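# Slide the racket fully into the open cover

## Task

Place the loose racket completely inside the unzipped cover, alongside the racket already in it.

## Robot and tools

Robot: two arms, left_arm and right_arm, each ending in a five-finger hand (left_arm has a left hand, right_arm a right hand). Base positions in the scene frame: left_arm (-0.040, +0.285, +0.022) m, right_arm (+0.040, -0.308, +0.007) m, both almost unrotated. A post stands behind the arms. Loose objects may get a brief random push.

Frames: the scene frame has its origin at table-top height midway between the arms, +z up, +x out over the table, left_arm on +y. Reported hand positions (metres) and quaternions (wxyz) are in each arm's own base frame. Each hand point sits 0.05 m in front of the palm and 0.15 m out from the wrist face; its +z runs along the straight fingers, +y out of the palm, and +x across the palm away from the thumb on the right hand (toward the thumb on the left). Fingertips reach 0.06-0.07 m past the point along +z, 0.06 m behind it along -y. A wrist bracket on the little-finger side can collide with things. Readings may be off by a few cm; arms often rest 1-3 cm (up to 5 cm) short of, usually below, the command, without any contact.

The 28-number row (shared by execute_actions and move), every value in [-1, 1]: left_arm dx, dy, dz, rx, ry, rz; left hand thumb_turn, thumb_bend, index, middle, ring, little, force_limit, speed; then the same fourteen for right_arm and the right hand. The six pose numbers are an offset, not a pose: they count from that arm's current Hand target, along that Hand target's own axes. 1.0 equals 0.6 m for dx/dy/dz and 180 degrees for rx/ry/rz, which form a single rotation vector. Sending all six as 0 asks nothing new of that arm. Orientation commands are clipped to within 40 degrees of the measured one each step.

Hand numbers are absolute targets: -1 open/straight, +1 closed (thumb_turn +1 puts the thumb opposite the fingers). force_limit maps -1..+1 to about 0..10 N at the fingertip (15 N for the two thumb motors). speed rises from near zero at -1 to full at +0.48 and stays full to +1. There is no 'no change' value: to keep a hand as it is, resend its last executed eight numbers; before any has been sent, use hand_measured plus hand_force_limit and hand_speed. A motor moves only when its target changes by at least 0.002. For a gentle grip close slowly (speed -0.94 or below). To squeeze harder, raise force_limit and send a target more closed than hand_measured; to loosen, send one more open. Grips: thumb opposed, 0.035-0.065 m objects, handles down to 0.025 m; thumb tip plus index pad for light items up to about 0.08 m.

execute_actions(actions, cameras): actions is a list of actions; each action is a table of up to 15 rows, one per 1/30 s step. A short table repeats its last row to step 15. Every row in an action counts from the Hand target at that action's start, so repeating an offset moves further. An empty actions list returns camera images. cameras: list of names, ["all"], or []; unknown names invalidate the call.

move(target, speed, blend, blocking, cameras): target is one 28-number row or a list of up to 15 rows; all offsets count from the same starting Hand targets, not from the previous target. The hands travel straight lines, ending together, capped at 10 s total, with no obstacle avoidance. speed is the path top speed in m/s (0.002 to 4.3, default 0.25; turning up to twice that in rad/s), one value or one per target. blend in metres rounds corners (0 = stop at each). blocking=false returns after about 0.5 s while the move continues. Faster moves lag and overshoot more and hit harder. The result adds a 'move:' line: done, off_target, moving, held or fault, plus limits such as paced (pose clipped) or held (steps withheld).

wait(seconds, cameras): 0-3600 s, sends nothing new; a running move continues. stop(cameras): brakes the current move. zoom_image(camera, region): enlarges [x0, y0, x1, y1] pixels (max 504x504) of cam_high (896x504), cam_low (896x504), cam_left_wrist (672x504) or cam_right_wrist (672x504) from the latest images. show_instructions(): displays the two reference pages. finished_scene(scene=1): ends the scene irrevocably; the racket must stay inside the cover without the robot.

Result lines: end_effector_position/quat per arm; Hand target (last commanded pose after clipping, the base for next offsets); hand_measured, hand_stopped_by (moving, target, force, stalled, fault) and hand_load_n, in motor order; a dropped grip shows as hand_load_n near 0. Joint torques are raw drive outputs (numbers 3 and 4 wrap at ±28 N m). Step readings list intermediate positions for execute_actions only. MOTOR HOT appears at 85 °C; at 100 °C the arm goes limp for 30-60 s. Joint ranges (rad): waist ±2.880, shoulder 0 to 3.142, elbow 0 to 3.019, wrist pitch -1.693 to 1.571, wrist yaw ±1.571, wrist roll ±2.094.

Avoid: dropping anything even slightly, releasing moving parts, fast collisions, hard shoving of fixed or heavy items, anything leaving the table, the two hands pressing each other (can fail the scene), overloading fingers, and holding stretched or blocked poses that overheat motors. To stop pressing on something, command a target back beyond the current hand point.

Each tool is called after "Emit:" in YAML: its name, and indented under it one key for each argument.

Reference images:

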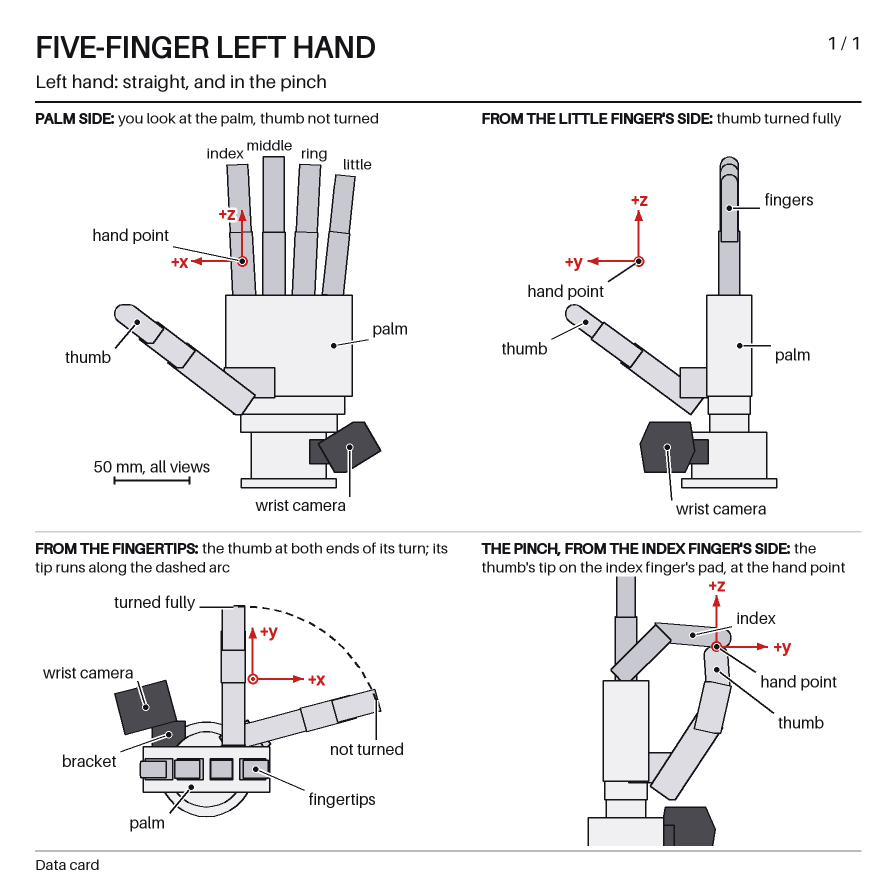

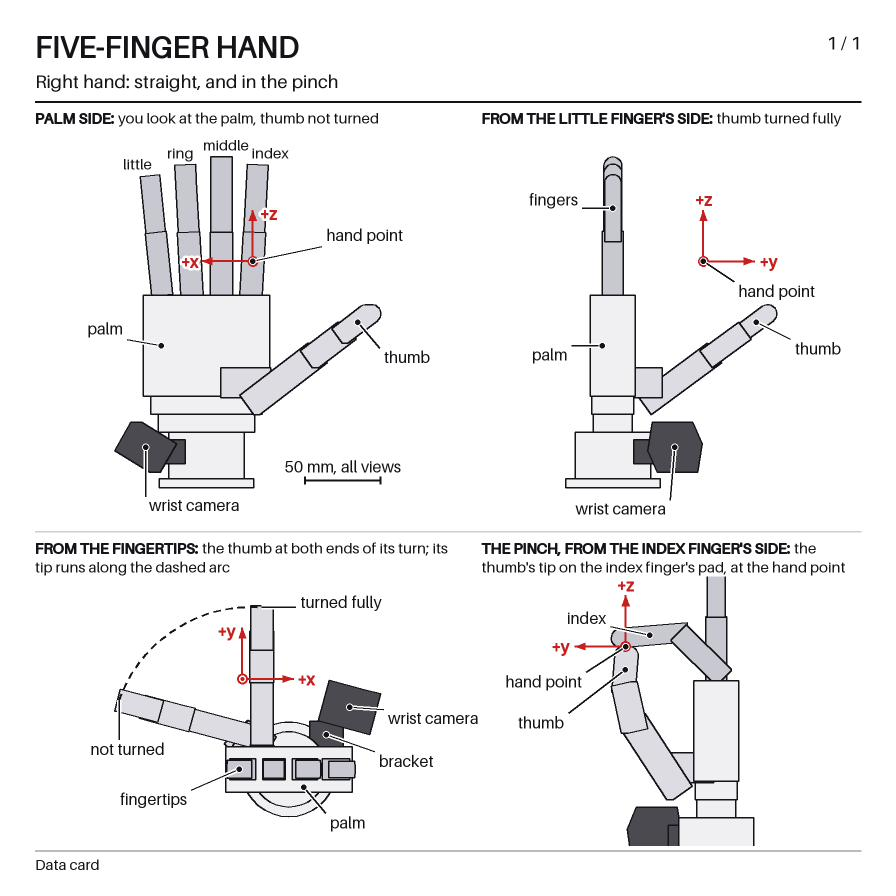

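## Session

Emit:
execute_actions:
  actions: []

Scene clock: 0.00 s.
left_arm: end_effector_position=(+0.0380, -0.0770, +0.1219) hand_measured=(-1.000, -1.000, -1.000, -1.000, -1.000, -1.000) hand_load_n=(+0.5, +0.0, +0.0, +0.0, +0.0, +0.0) hand_stopped_by=(target, target, target, target, target, target) hand_force_limit=0.00 hand_speed=-0.80 end_effector_quat_wxyz=(-0.028, -0.150, +0.983, +0.097) | right_arm: end_effector_position=(+0.4964, -0.1649, +0.3701) hand_measured=(-1.000, -1.000, -1.000, -1.000, -1.000, -1.000) hand_load_n=(+0.0, +0.0, +0.0, +0.0, +0.0, +0.0) hand_stopped_by=(target, target, target, target, target, target) hand_force_limit=0.00 hand_speed=-0.80 end_effector_quat_wxyz=(+0.421, -0.493, +0.750, -0.131)
Joint positions: left_arm=[-1.003 0.882 0.633 -1.522 -0.027 0.261] | right_arm=[-0.602 1.434 1.571 -1.018 -0.657 0.05]
Joint velocities: within noise
Joint torques (N m): no reading
Motor temperatures (°C): left_arm=[27 34 28 31 29 27] | right_arm=[37 29 28 35 27 34]
Heat: left arm: hottest shoulder 34 °C; right arm: hottest waist 37 °C.
Hand target: left_arm +0.0423, -0.0838, +0.1285; -0.022, -0.150, +0.985, +0.084 | right_arm +0.4988, -0.1665, +0.3902; +0.429, -0.496, +0.740, -0.150

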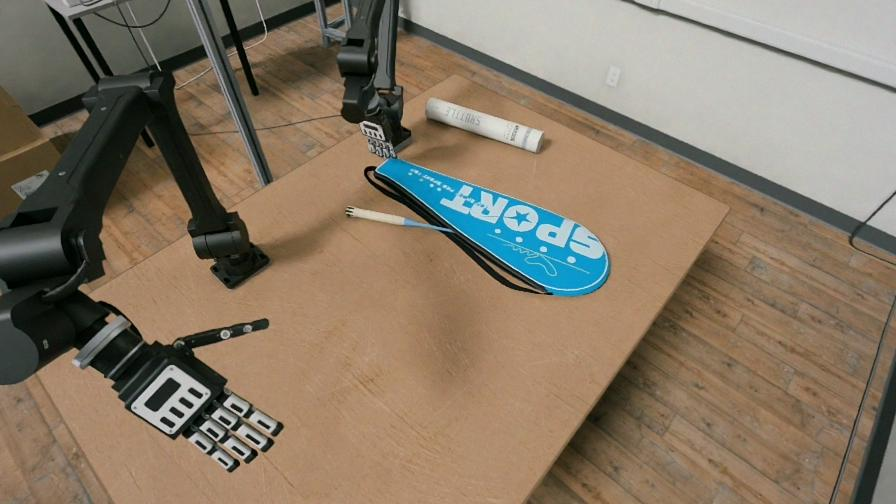

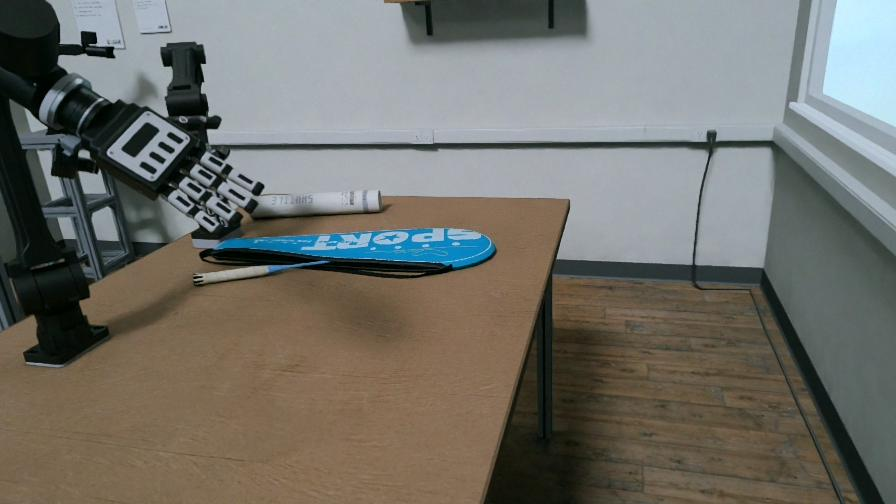

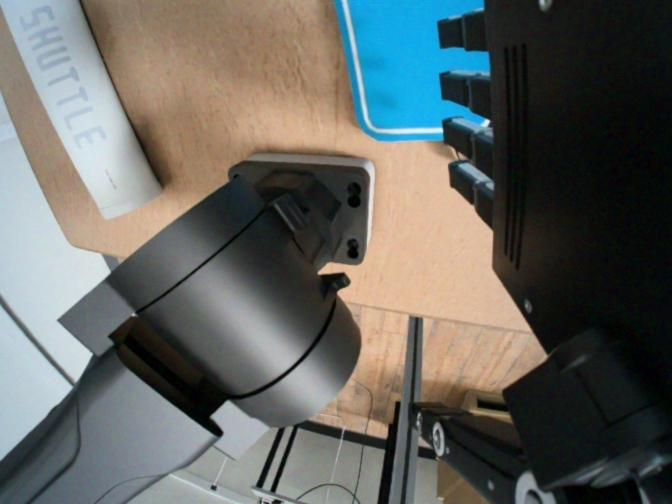

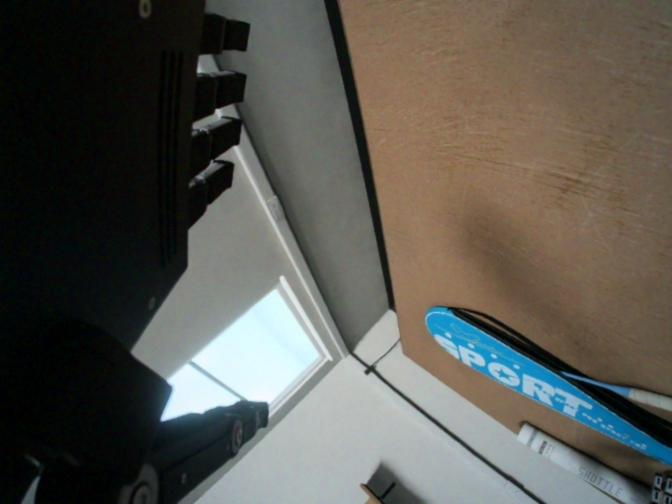

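Emit:
zoom_image:
  camera: "cam_high"
  region: [330, 120, 640, 320]

Emit:
zoom_image:
  camera: "cam_low"
  region: [180, 180, 520, 300]

Scaled by 1.626 from the camera's image (finer frame: 1280x720).

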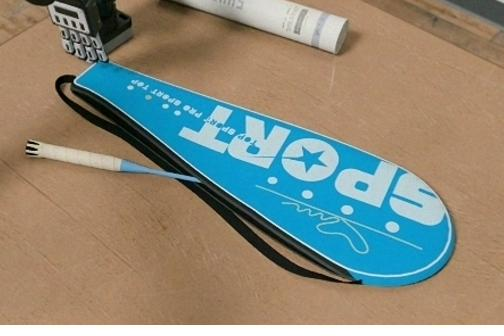

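Scaled by 1.482 from the camera's image (finer frame: 1280x720).

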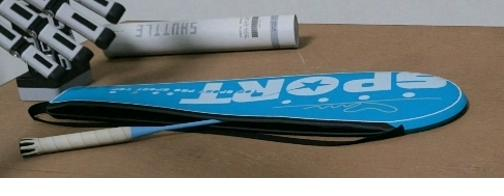

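Emit:
move:
  target: [0,0,0,0,0,0,-1,-1,-1,-1,-1,-1,0,-0.8,-0.3025,0.4787,-0.1927,-0.105,0.299,0.346,-1,-1,-1,-1,-1,-1,0,-0.8]
  speed: 0.2
  cameras: ["all"]

Scene clock: 33.43 s.
left_arm: end_effector_position=(+0.0380, -0.0770, +0.1219) hand_measured=(-1.000, -1.000, -1.000, -1.000, -1.000, -1.000) hand_load_n=(+0.0, +0.0, +0.0, +0.0, +0.0, +0.0) hand_stopped_by=(target, target, target, target, target, target) hand_force_limit=0.00 hand_speed=-0.80 end_effector_quat_wxyz=(-0.028, -0.150, +0.983, +0.097) | right_arm: end_effector_position=(+0.2675, +0.0970, +0.3586) hand_measured=(-1.000, -1.000, -1.000, -1.000, -1.000, -1.000) hand_load_n=(+0.0, +0.0, +0.0, +0.0, +0.0, +0.0) hand_stopped_by=(target, target, target, target, target, target) hand_force_limit=0.00 hand_speed=-0.80 end_effector_quat_wxyz=(+0.147, -0.008, +0.989, +0.036)
Joint positions: left_arm=[-1.003 0.882 0.633 -1.522 -0.027 0.261] | right_arm=[0.126 0.814 1.215 -1.671 -0.036 1.686]
Joint torques (N m): left_arm=[0.91 -2.26 9.02 -0.28 -0.02 -0.01] | right_arm=[1.03 -2.2 6.91 -0.09 -0.18 0.23]
Motor temperatures (°C): left_arm=[27 34 30 31 29 27] | right_arm=[37 30 34 34 27 33]
Heat: left arm: hottest shoulder 34 °C; right arm: hottest waist 37 °C.
Hand target: left_arm +0.0423, -0.0838, +0.1285; -0.022, -0.150, +0.985, +0.084 | right_arm +0.2599, +0.0996, +0.3599; +0.001, -0.001, +1.000, +0.000
Off the commanded pose: left_arm 0.010 m, 2 deg | right_arm 0.008 m, 17 deg.
joint sent to its limit (right arm) — joint 4 (wrist pitch), lower limit. The joint targets are off in position and orientation.
move: off_target (right_arm)

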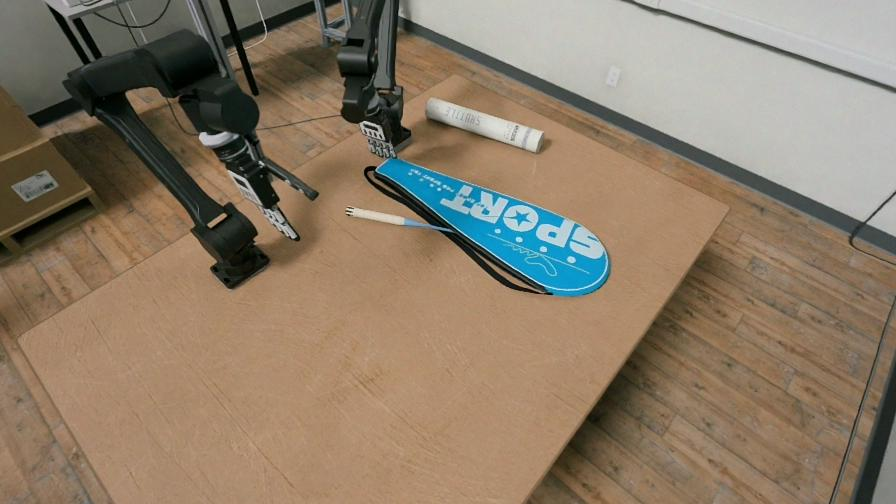

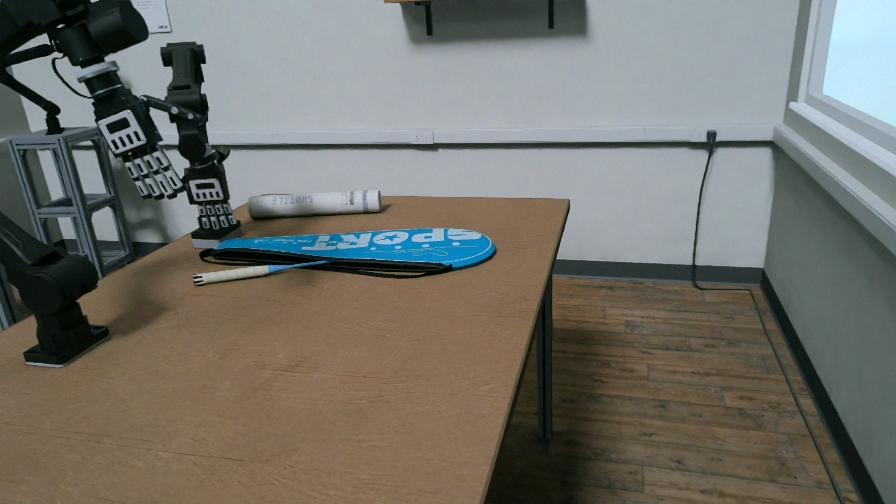

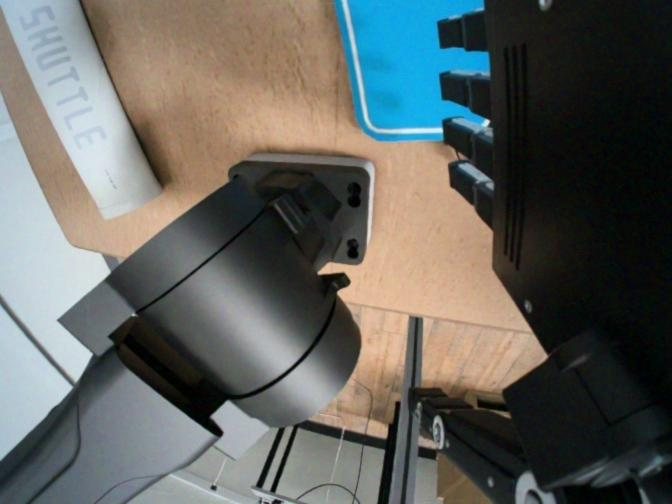

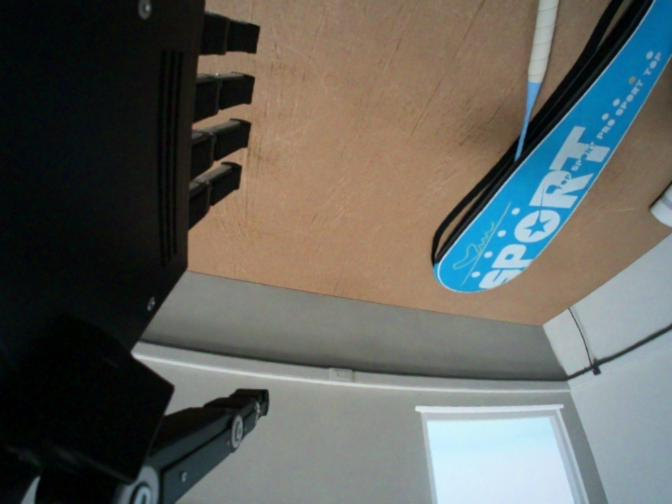

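Emit:
move:
  target: [0,0,0,0,0,0,-1,-1,-1,-1,-1,-1,0,-0.8,0.25,0,0.18,0,0,0,-1,-1,-1,-1,-1,-1,0,-0.8]
  speed: 0.2
  cameras: ["all"]

Scene clock: 53.17 s.
left_arm: end_effector_position=(+0.0380, -0.0770, +0.1219) hand_measured=(-1.000, -1.000, -1.000, -1.000, -1.000, -1.000) hand_load_n=(+0.0, +0.0, +0.0, +0.0, +0.0, +0.0) hand_stopped_by=(target, target, target, target, target, target) hand_force_limit=0.00 hand_speed=-0.80 end_effector_quat_wxyz=(-0.028, -0.150, +0.983, +0.097) | right_arm: end_effector_position=(+0.1164, +0.1002, +0.2539) hand_measured=(-1.000, -1.000, -1.000, -1.000, -1.000, -1.000) hand_load_n=(+0.0, +0.0, +0.0, +0.0, +0.0, +0.0) hand_stopped_by=(target, target, target, target, target, target) hand_force_limit=0.00 hand_speed=-0.80 end_effector_quat_wxyz=(+0.220, -0.042, +0.971, +0.083)
Joint positions: left_arm=[-1.003 0.882 0.633 -1.522 -0.027 0.261] | right_arm=[0.356 0.175 0.749 -1.672 -0.022 1.845]
Joint torques (N m): left_arm=[0.85 -2.26 9.03 -0.27 -0.02 -0.01] | right_arm=[1.08 2.61 6.56 0.21 0.09 0.25]
Heat: left arm: hottest shoulder 34 °C; right arm: hottest waist 37 °C.
Hand target: left_arm +0.0423, -0.0838, +0.1285; -0.022, -0.150, +0.985, +0.084 | right_arm +0.1101, +0.0994, +0.2516; +0.001, -0.001, +1.000, +0.000
Off the commanded pose: left_arm 0.010 m, 2 deg | right_arm 0.007 m, 27 deg.
joint sent to its limit (right arm) — joint 4 (wrist pitch), lower limit. The joint targets are off in orientation, not in position.
move: off_target (right_arm)

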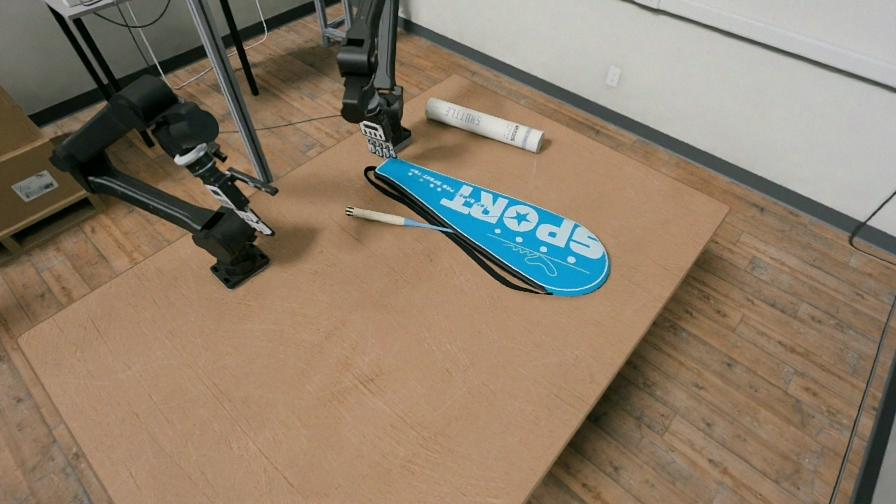

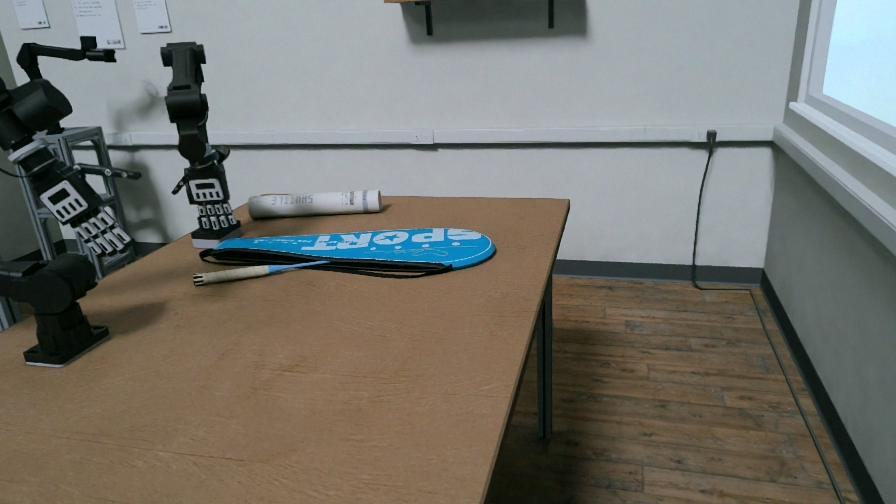

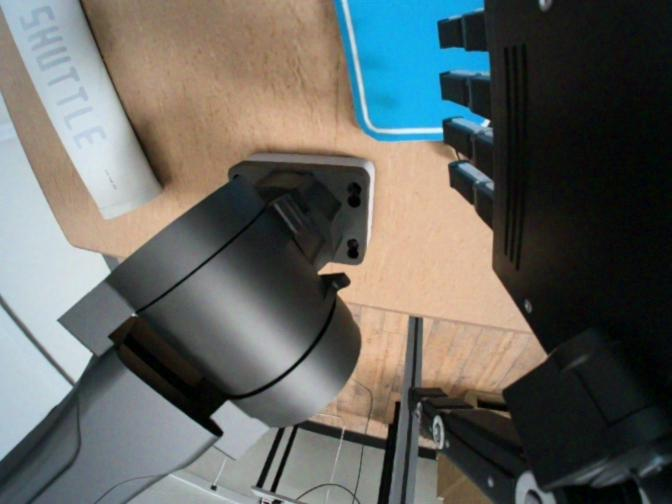

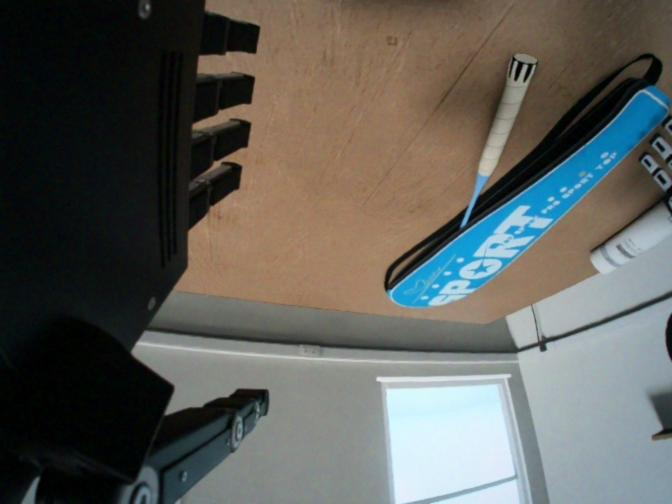

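Emit:
zoom_image:
  camera: "cam_right_wrist"
  region: [380, 30, 672, 320]

Scaled by 1.726 from the camera's image (finer frame: 960x720).

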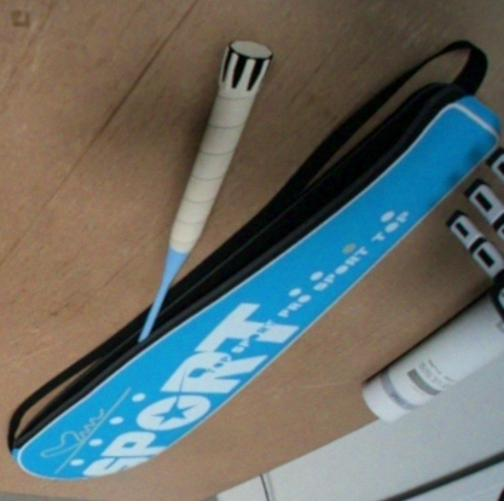

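Emit:
move:
  target: [0,0,0,0,0,0,-1,-1,-1,-1,-1,-1,0,-0.8,-0.083,0.148,0.2,0,0,0,-1,-1,-1,-1,-1,-1,0,-0.8]
  speed: 0.2
  cameras: ["all"]

Scene clock: 63.17 s.
left_arm: end_effector_position=(+0.0380, -0.0770, +0.1219) hand_measured=(-1.000, -1.000, -1.000, -1.000, -1.000, -1.000) hand_load_n=(+0.0, +0.0, +0.0, +0.0, +0.0, +0.0) hand_stopped_by=(target, target, target, target, target, target) hand_force_limit=0.00 hand_speed=-0.80 end_effector_quat_wxyz=(-0.028, -0.150, +0.983, +0.097) | right_arm: end_effector_position=(+0.1579, +0.1796, +0.1274) hand_measured=(-1.000, -1.000, -1.000, -1.000, -1.000, -1.000) hand_load_n=(+0.0, +0.0, +0.0, +0.0, +0.0, +0.0) hand_stopped_by=(target, target, target, target, target, target) hand_force_limit=0.00 hand_speed=-0.80 end_effector_quat_wxyz=(-0.035, -0.055, +0.997, +0.034)
Joint positions: left_arm=[-1.003 0.882 0.633 -1.522 -0.027 0.261] | right_arm=[0.616 0.794 0.648 -1.447 -0.094 2.077]
Joint torques (N m): left_arm=[0.85 -2.26 9.03 -0.27 -0.02 -0.01] | right_arm=[1.08 -0.79 7.92 0.38 -0.23 0.23]
Heat: left arm: hottest shoulder 34 °C; right arm: hottest waist 36 °C.
Hand target: left_arm +0.0423, -0.0838, +0.1285; -0.022, -0.150, +0.985, +0.084 | right_arm +0.1600, +0.1884, +0.1317; +0.001, -0.001, +1.000, +0.000
Off the commanded pose: left_arm 0.010 m, 2 deg | right_arm 0.010 m, 8 deg.
joint sent to its limit (right arm) — joint 6 (wrist roll), upper limit. The joint targets are off in position and orientation.
move: off_target (right_arm)

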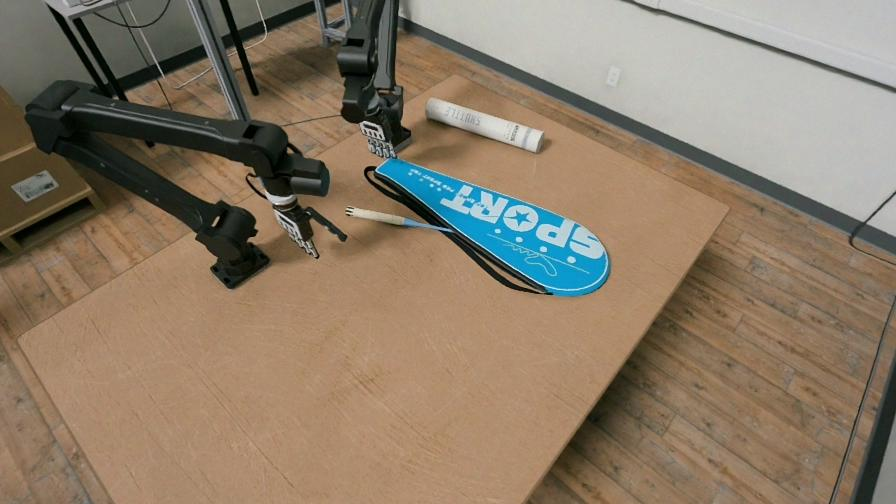

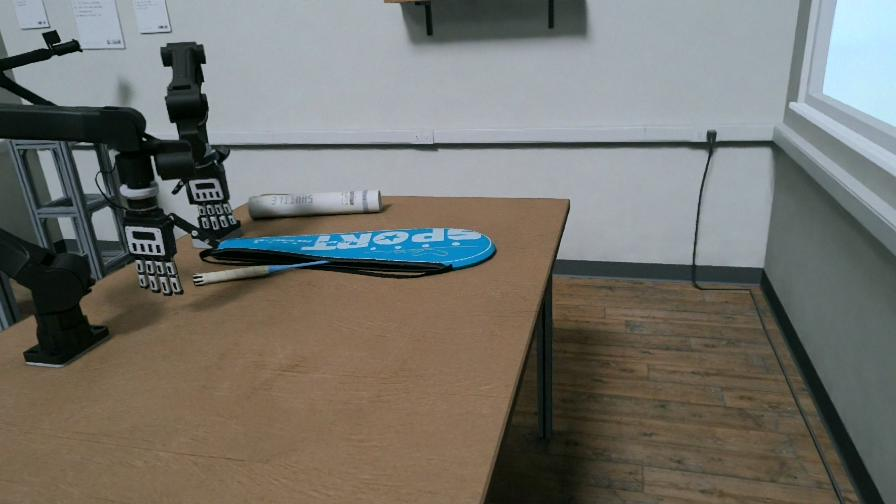

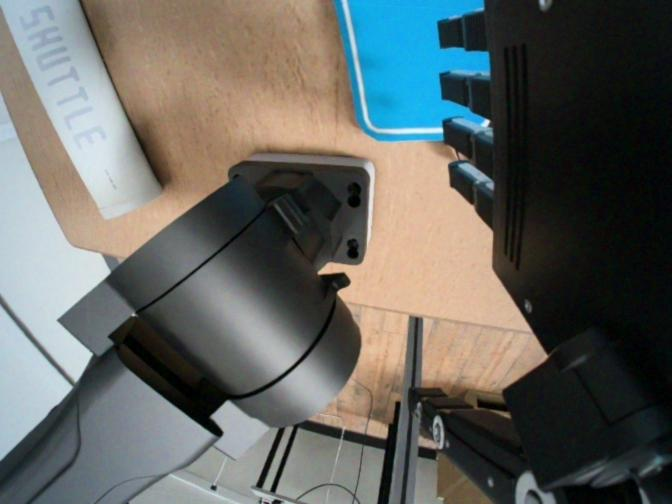

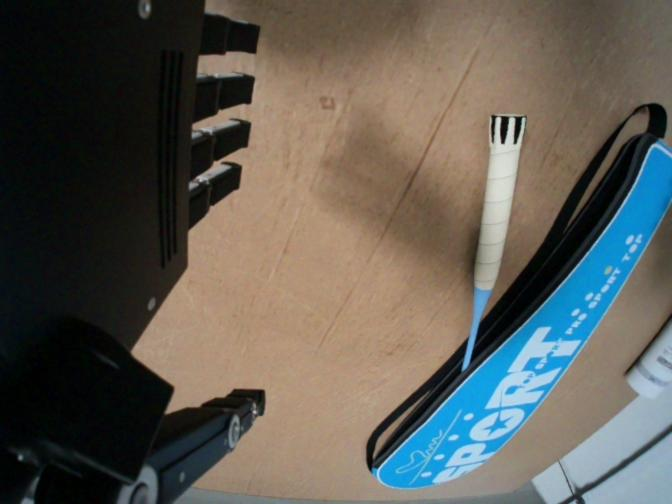

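Emit:
zoom_image:
  camera: "cam_right_wrist"
  region: [340, 80, 672, 500]

Emit:
zoom_image:
  camera: "cam_high"
  region: [200, 120, 420, 320]

Emit:
zoom_image:
  camera: "cam_low"
  region: [100, 180, 500, 320]

Scaled by 1.200 from the camera's image (finer frame: 960x720).

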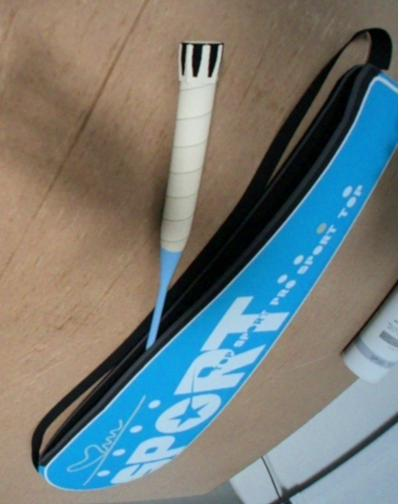

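Scaled by 2.291 from the camera's image (finer frame: 1280x720).

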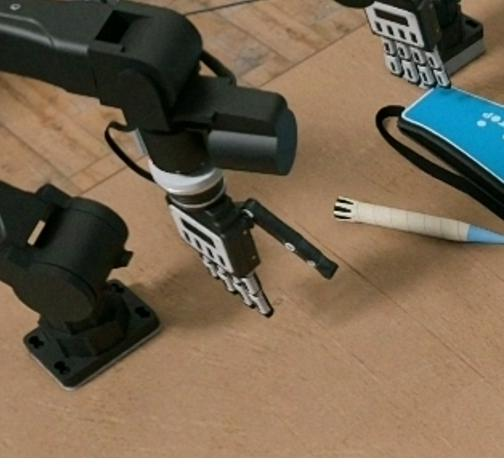

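Scaled by 1.260 from the camera's image (finer frame: 1280x720).

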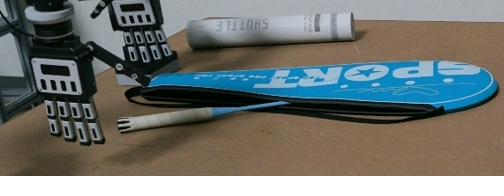

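Emit:
move:
  target: [0,0,0,0,0,0,-1,-1,-1,-1,-1,-1,0,-0.8,0,-0.3,-0.15,0,0,0,-1,-1,-1,-1,-1,-1,0,-0.8]
  speed: 0.25
  cameras: []

Emit:
move:
  target: [-0.028,-0.4155,-0.2255,0,0,0,-1,-1,-1,-1,-1,-1,0,-0.8,0,0,0,0,0,0,-1,-1,-1,-1,-1,-1,0,-0.8]
  speed: 0.2
  cameras: ["all"]

Scene clock: 108.60 s.
left_arm: end_effector_position=(+0.0380, -0.0770, +0.1219) hand_measured=(-1.000, -1.000, -1.000, -1.000, -1.000, -1.000) hand_load_n=(+0.0, +0.0, +0.0, +0.0, +0.0, +0.0) hand_stopped_by=(target, target, target, target, target, target) hand_force_limit=0.00 hand_speed=-0.80 end_effector_quat_wxyz=(-0.028, -0.150, +0.983, +0.097) | right_arm: end_effector_position=(+0.1556, +0.0136, +0.1945) hand_measured=(-1.000, -1.000, -1.000, -1.000, -1.000, -1.000) hand_load_n=(+0.0, +0.0, +0.0, +0.0, +0.0, +0.0) hand_stopped_by=(target, target, target, target, target, target) hand_force_limit=0.00 hand_speed=-0.80 end_effector_quat_wxyz=(+0.042, -0.026, +0.999, +0.000)
Joint positions: left_arm=[-1.003 0.882 0.633 -1.522 -0.027 0.261] | right_arm=[-0.407 0.572 0.747 -1.67 -0.036 1.113]
Joint torques (N m): left_arm=[0.91 -2.2 9.02 -0.28 -0.02 -0.01] | right_arm=[-1.49 -0.21 11.78 -0.53 -0.18 0.03]
Heat: left arm: hottest shoulder 33 °C; right arm: hottest waist 36 °C.
Hand target: left_arm +0.0423, -0.0838, +0.1285; -0.022, -0.150, +0.985, +0.084 | right_arm +0.1601, +0.0082, +0.2216; +0.001, -0.001, +1.000, +0.000
Off the commanded pose: left_arm 0.010 m, 2 deg | right_arm 0.028 m, 6 deg.
joint sent to its limit (right arm) — joint 4 (wrist pitch), lower limit. The joint targets are off in position and orientation.
move: off_target (right_arm)

Scene clock: 111.03 s.
left_arm: end_effector_position=(+0.1410, -0.3197, +0.2052) hand_measured=(-1.000, -1.000, -1.000, -1.000, -1.000, -1.000) hand_load_n=(+0.0, +0.0, +0.0, +0.0, +0.0, +0.0) hand_stopped_by=(target, target, target, target, target, target) hand_force_limit=0.00 hand_speed=-0.80 end_effector_quat_wxyz=(-0.027, -0.150, +0.983, +0.100) | right_arm: end_effector_position=(+0.1555, +0.0135, +0.1945) hand_measured=(-1.000, -1.000, -1.000, -1.000, -1.000, -1.000) hand_load_n=(+0.0, +0.0, +0.0, +0.0, +0.0, +0.0) hand_stopped_by=(target, target, target, target, target, target) hand_force_limit=0.00 hand_speed=-0.80 end_effector_quat_wxyz=(+0.042, -0.026, +0.999, +0.000)
Joint positions: left_arm=[-1.101 1.569 1.426 -1.634 -0.01 0.166] | right_arm=[-0.408 0.572 0.747 -1.67 -0.036 1.111]
Joint torques (N m): left_arm=[0.15 -12.34 11.51 -0.69 0.15 -0.17] | right_arm=[-1.49 -0.21 11.77 -0.51 -0.18 0.03]
Heat: left arm: hottest shoulder 33 °C; right arm: hottest waist 36 °C.
Hand target: left_arm +0.1406, -0.3348, +0.2184; -0.022, -0.151, +0.985, +0.084 | right_arm +0.1601, +0.0083, +0.2216; +0.001, -0.001, +1.000, +0.000
Off the commanded pose: left_arm 0.020 m, 2 deg | right_arm 0.028 m, 6 deg.
joint sent to its limit (right arm) — joint 4 (wrist pitch), lower limit. The joint targets are off in position and orientation.
move: off_target (left_arm)

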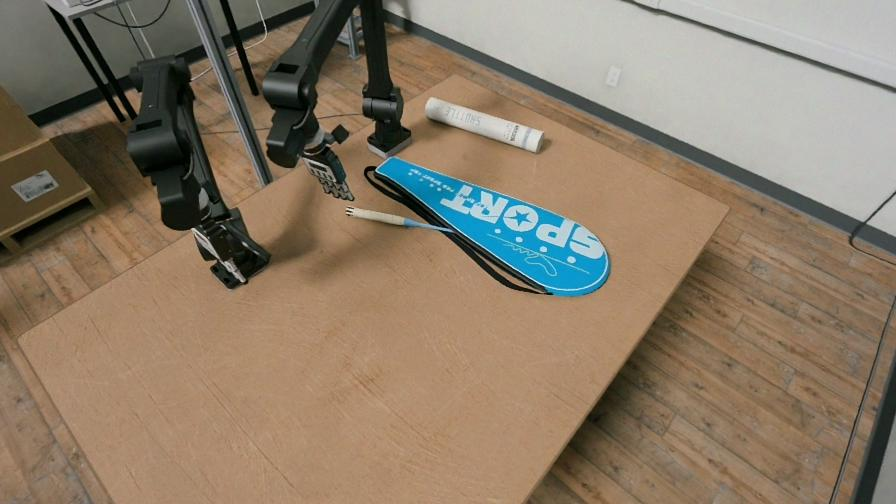

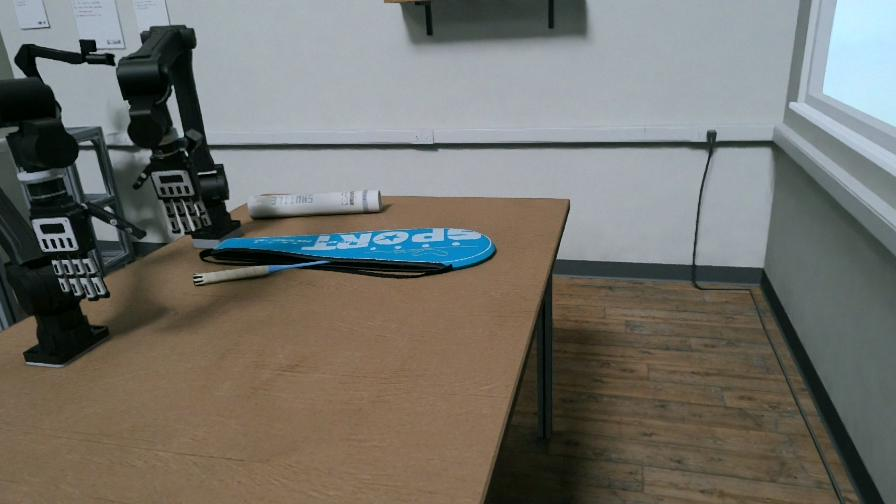

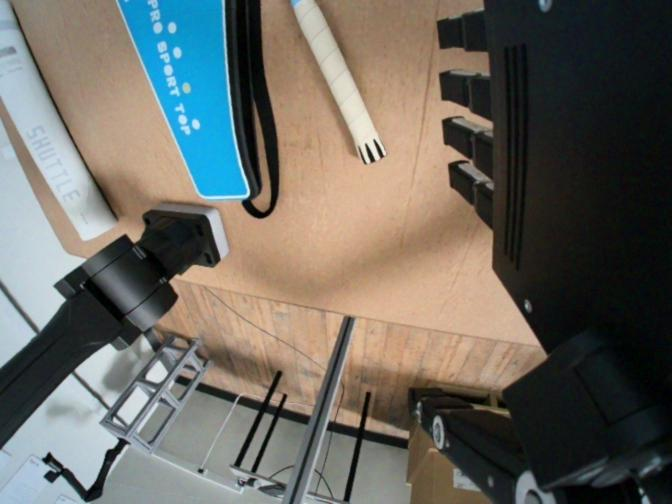

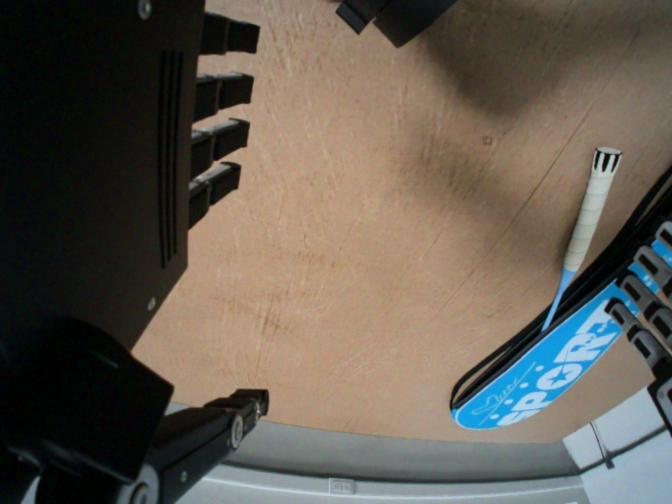

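Emit:
move:
  target: [0.0375,-0.148,0.11,0,0,0,-1,-1,-1,-1,-1,-1,0,-0.8,0,0,0,0,0,0,-1,-1,-1,-1,-1,-1,0,-0.8]
  speed: 0.15
  cameras: ["all"]

Scene clock: 124.20 s.
left_arm: end_effector_position=(+0.1358, -0.3937, +0.1277) hand_measured=(-1.000, -1.000, -1.000, -1.000, -1.000, -1.000) hand_load_n=(+0.0, +0.0, +0.0, +0.0, +0.0, +0.0) hand_stopped_by=(target, target, target, target, target, target) hand_force_limit=0.00 hand_speed=-0.80 end_effector_quat_wxyz=(-0.029, -0.144, +0.983, +0.113) | right_arm: end_effector_position=(+0.1555, +0.0135, +0.1945) hand_measured=(-1.000, -1.000, -1.000, -1.000, -1.000, -1.000) hand_load_n=(+0.0, +0.0, +0.0, +0.0, +0.0, +0.0) hand_stopped_by=(target, target, target, target, target, target) hand_force_limit=0.00 hand_speed=-0.80 end_effector_quat_wxyz=(+0.042, -0.026, +0.999, +0.000)
Joint positions: left_arm=[-1.178 1.798 1.505 -1.512 0.001 0.102] | right_arm=[-0.408 0.572 0.747 -1.67 -0.036 1.111]
Joint torques (N m): left_arm=[0.21 -15.97 11.04 0.03 0.17 -0.17] | right_arm=[-1.49 -0.15 11.77 -0.53 -0.18 0.03]
Heat: left arm: hottest shoulder 34 °C; right arm: hottest waist 36 °C.
Hand target: left_arm +0.1405, -0.4145, +0.1386; -0.022, -0.150, +0.985, +0.084 | right_arm +0.1601, +0.0083, +0.2216; +0.001, -0.001, +1.000, +0.000
Off the commanded pose: left_arm 0.024 m, 3 deg | right_arm 0.028 m, 6 deg.
joint sent to its limit (right arm) — joint 4 (wrist pitch), lower limit. The joint targets are off in position and orientation.
move: off_target (left_arm)

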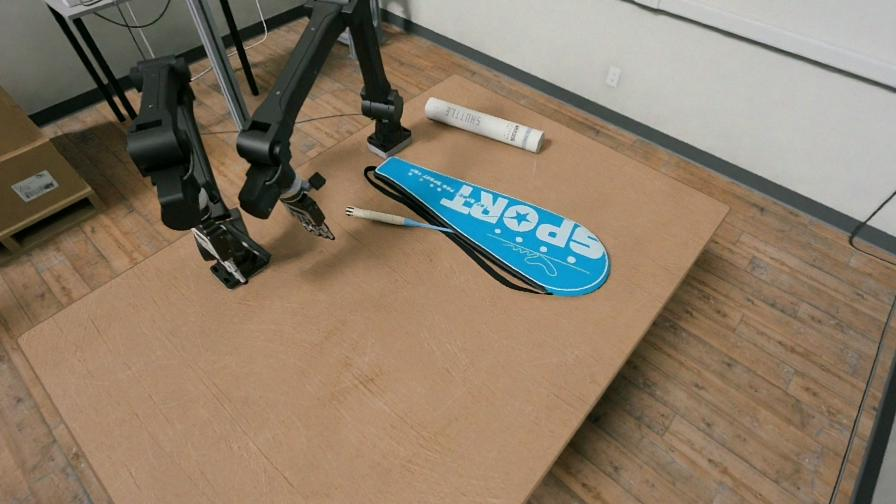

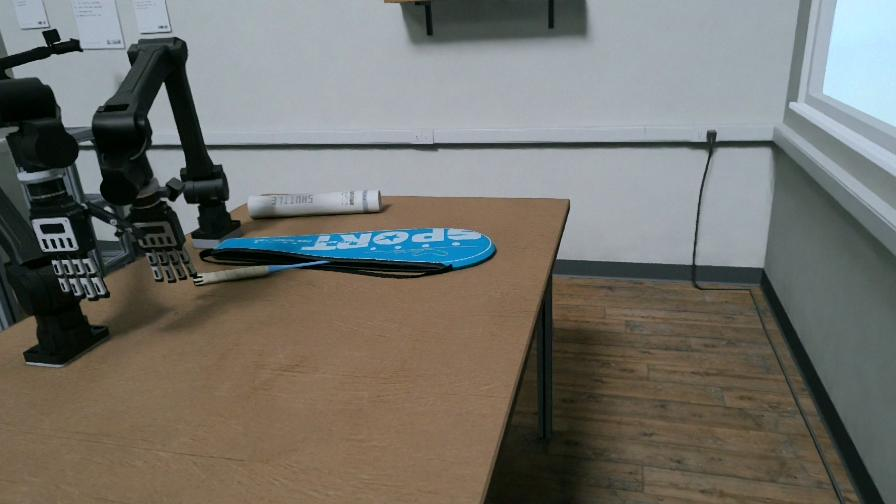

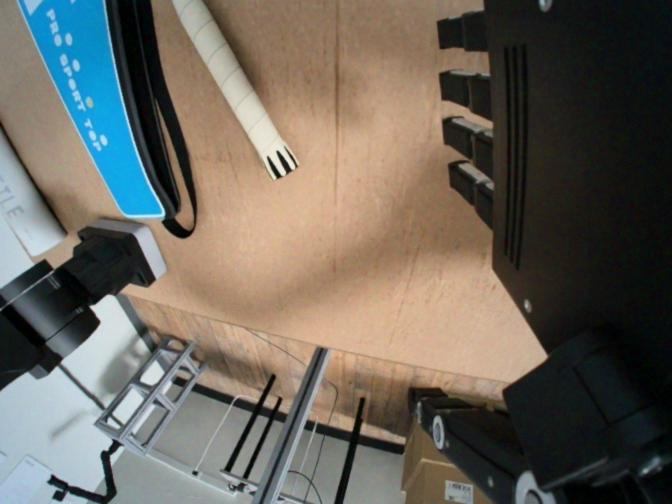

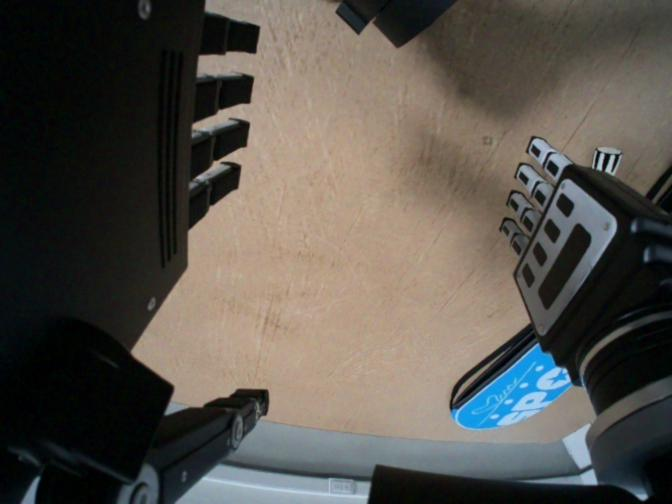

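Emit:
zoom_image:
  camera: "cam_high"
  region: [260, 150, 470, 300]

Emit:
zoom_image:
  camera: "cam_left_wrist"
  region: [0, 0, 340, 260]

Emit:
zoom_image:
  camera: "cam_low"
  region: [100, 200, 340, 310]

Scaled by 2.400 from the camera's image (finer frame: 1280x720).

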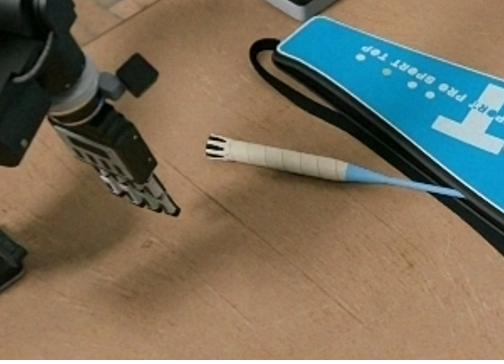

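Scaled by 1.482 from the camera's image (finer frame: 960x720).

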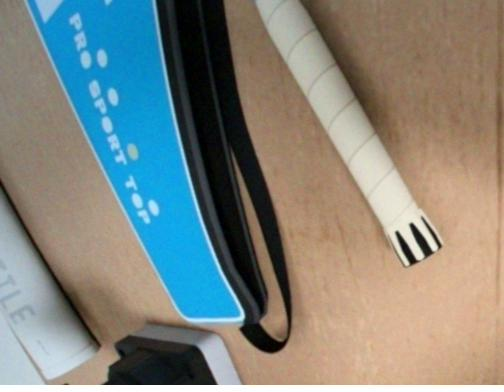

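Scaled by 2.100 from the camera's image (finer frame: 1280x720).

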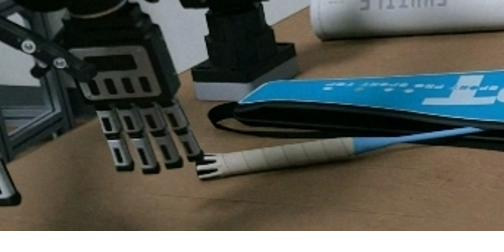

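Emit:
move:
  target: [-0.0015,-0.0143,0.082,0,0,0,-1,-1,-1,-1,-1,-1,0,-0.8,0,0,0,0,0,0,-1,-1,-1,-1,-1,-1,0,-0.8]
  speed: 0.1
  cameras: ["all"]

Scene clock: 136.40 s.
left_arm: end_effector_position=(+0.1427, -0.4104, +0.0905) hand_measured=(-1.000, -1.000, -1.000, -1.000, -1.000, -1.000) hand_load_n=(+0.0, +0.0, +0.0, +0.0, +0.0, +0.0) hand_stopped_by=(target, target, target, target, target, target) hand_force_limit=0.00 hand_speed=-0.80 end_effector_quat_wxyz=(-0.023, -0.144, +0.985, +0.088) | right_arm: end_effector_position=(+0.1555, +0.0135, +0.1945) hand_measured=(-1.000, -1.000, -1.000, -1.000, -1.000, -1.000) hand_load_n=(+0.0, -0.5, +0.0, +0.0, +0.0, +0.0) hand_stopped_by=(target, target, target, target, target, target) hand_force_limit=0.00 hand_speed=-0.80 end_effector_quat_wxyz=(+0.042, -0.026, +0.999, +0.000)
Joint positions: left_arm=[-1.178 1.838 1.476 -1.392 0.001 0.102] | right_arm=[-0.408 0.572 0.747 -1.67 -0.036 1.111]
Joint torques (N m): left_arm=[0.15 -16.44 6.78 0.12 0.14 -0.17] | right_arm=[-1.49 -0.15 11.77 -0.53 -0.18 0.03]
Motor temperatures (°C): left_arm=[26 35 35 30 29 27] | right_arm=[36 29 37 33 27 32]
Heat: left arm: hottest shoulder 35 °C; right arm: hottest elbow 37 °C.
Hand target: left_arm +0.1405, -0.4145, +0.0886; -0.022, -0.150, +0.985, +0.084 | right_arm +0.1601, +0.0083, +0.2216; +0.001, -0.001, +1.000, +0.000
Off the commanded pose: left_arm 0.005 m, 1 deg | right_arm 0.028 m, 6 deg.
joint sent to its limit (right arm) — joint 4 (wrist pitch), lower limit. The joint targets are off in position and orientation.
move: done

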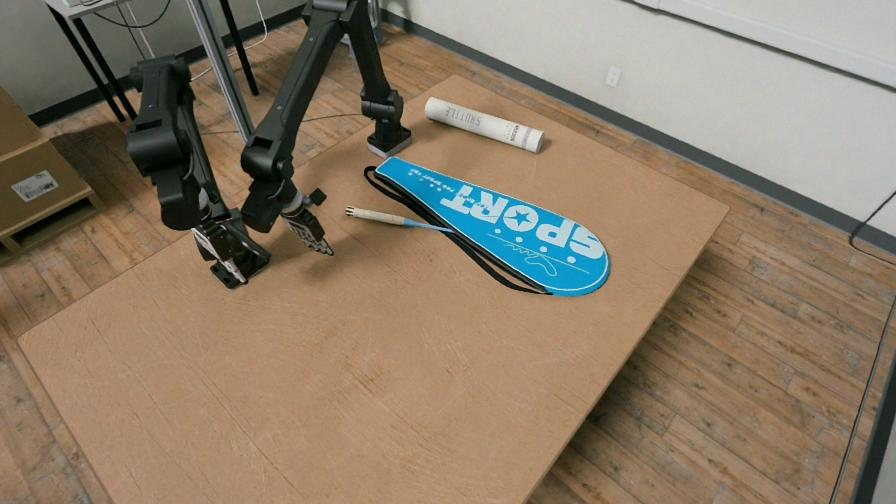

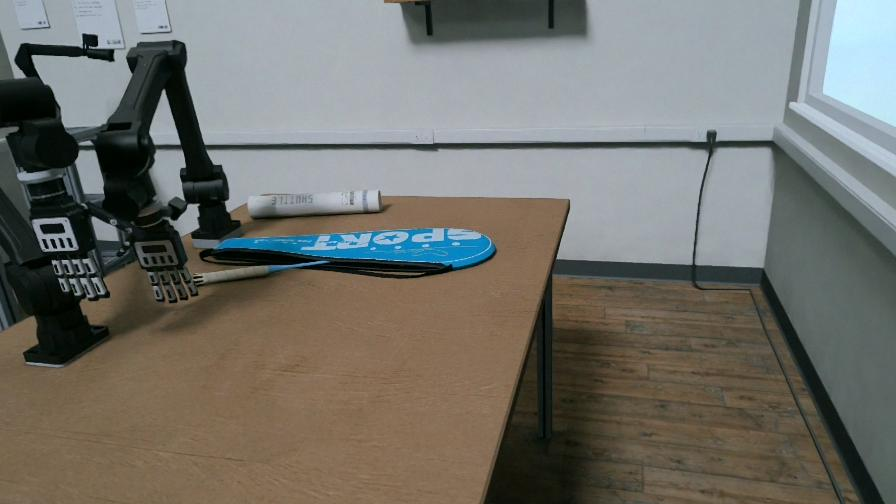

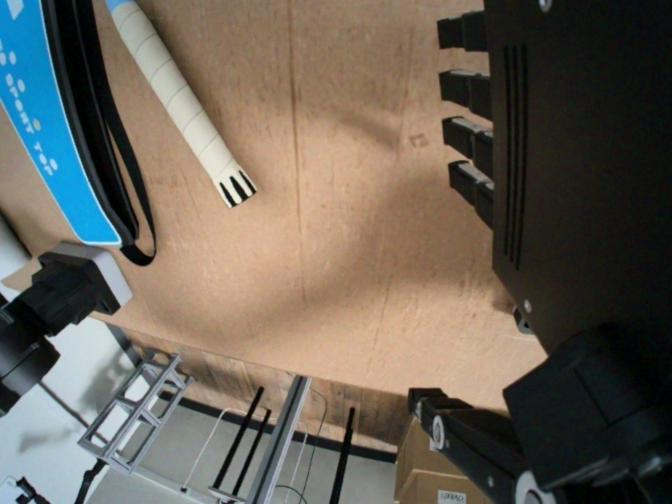

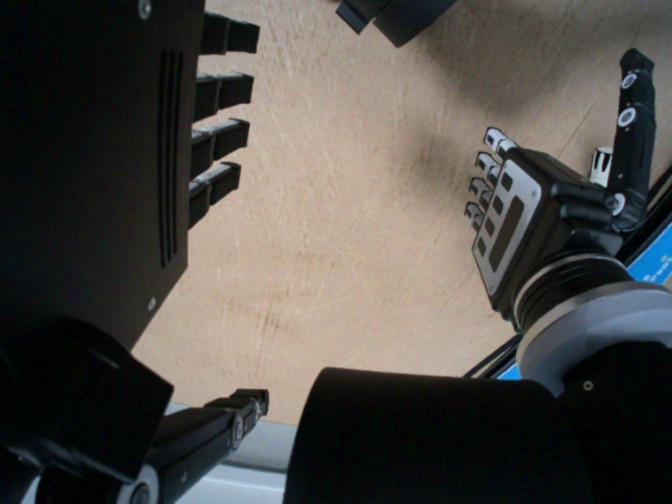

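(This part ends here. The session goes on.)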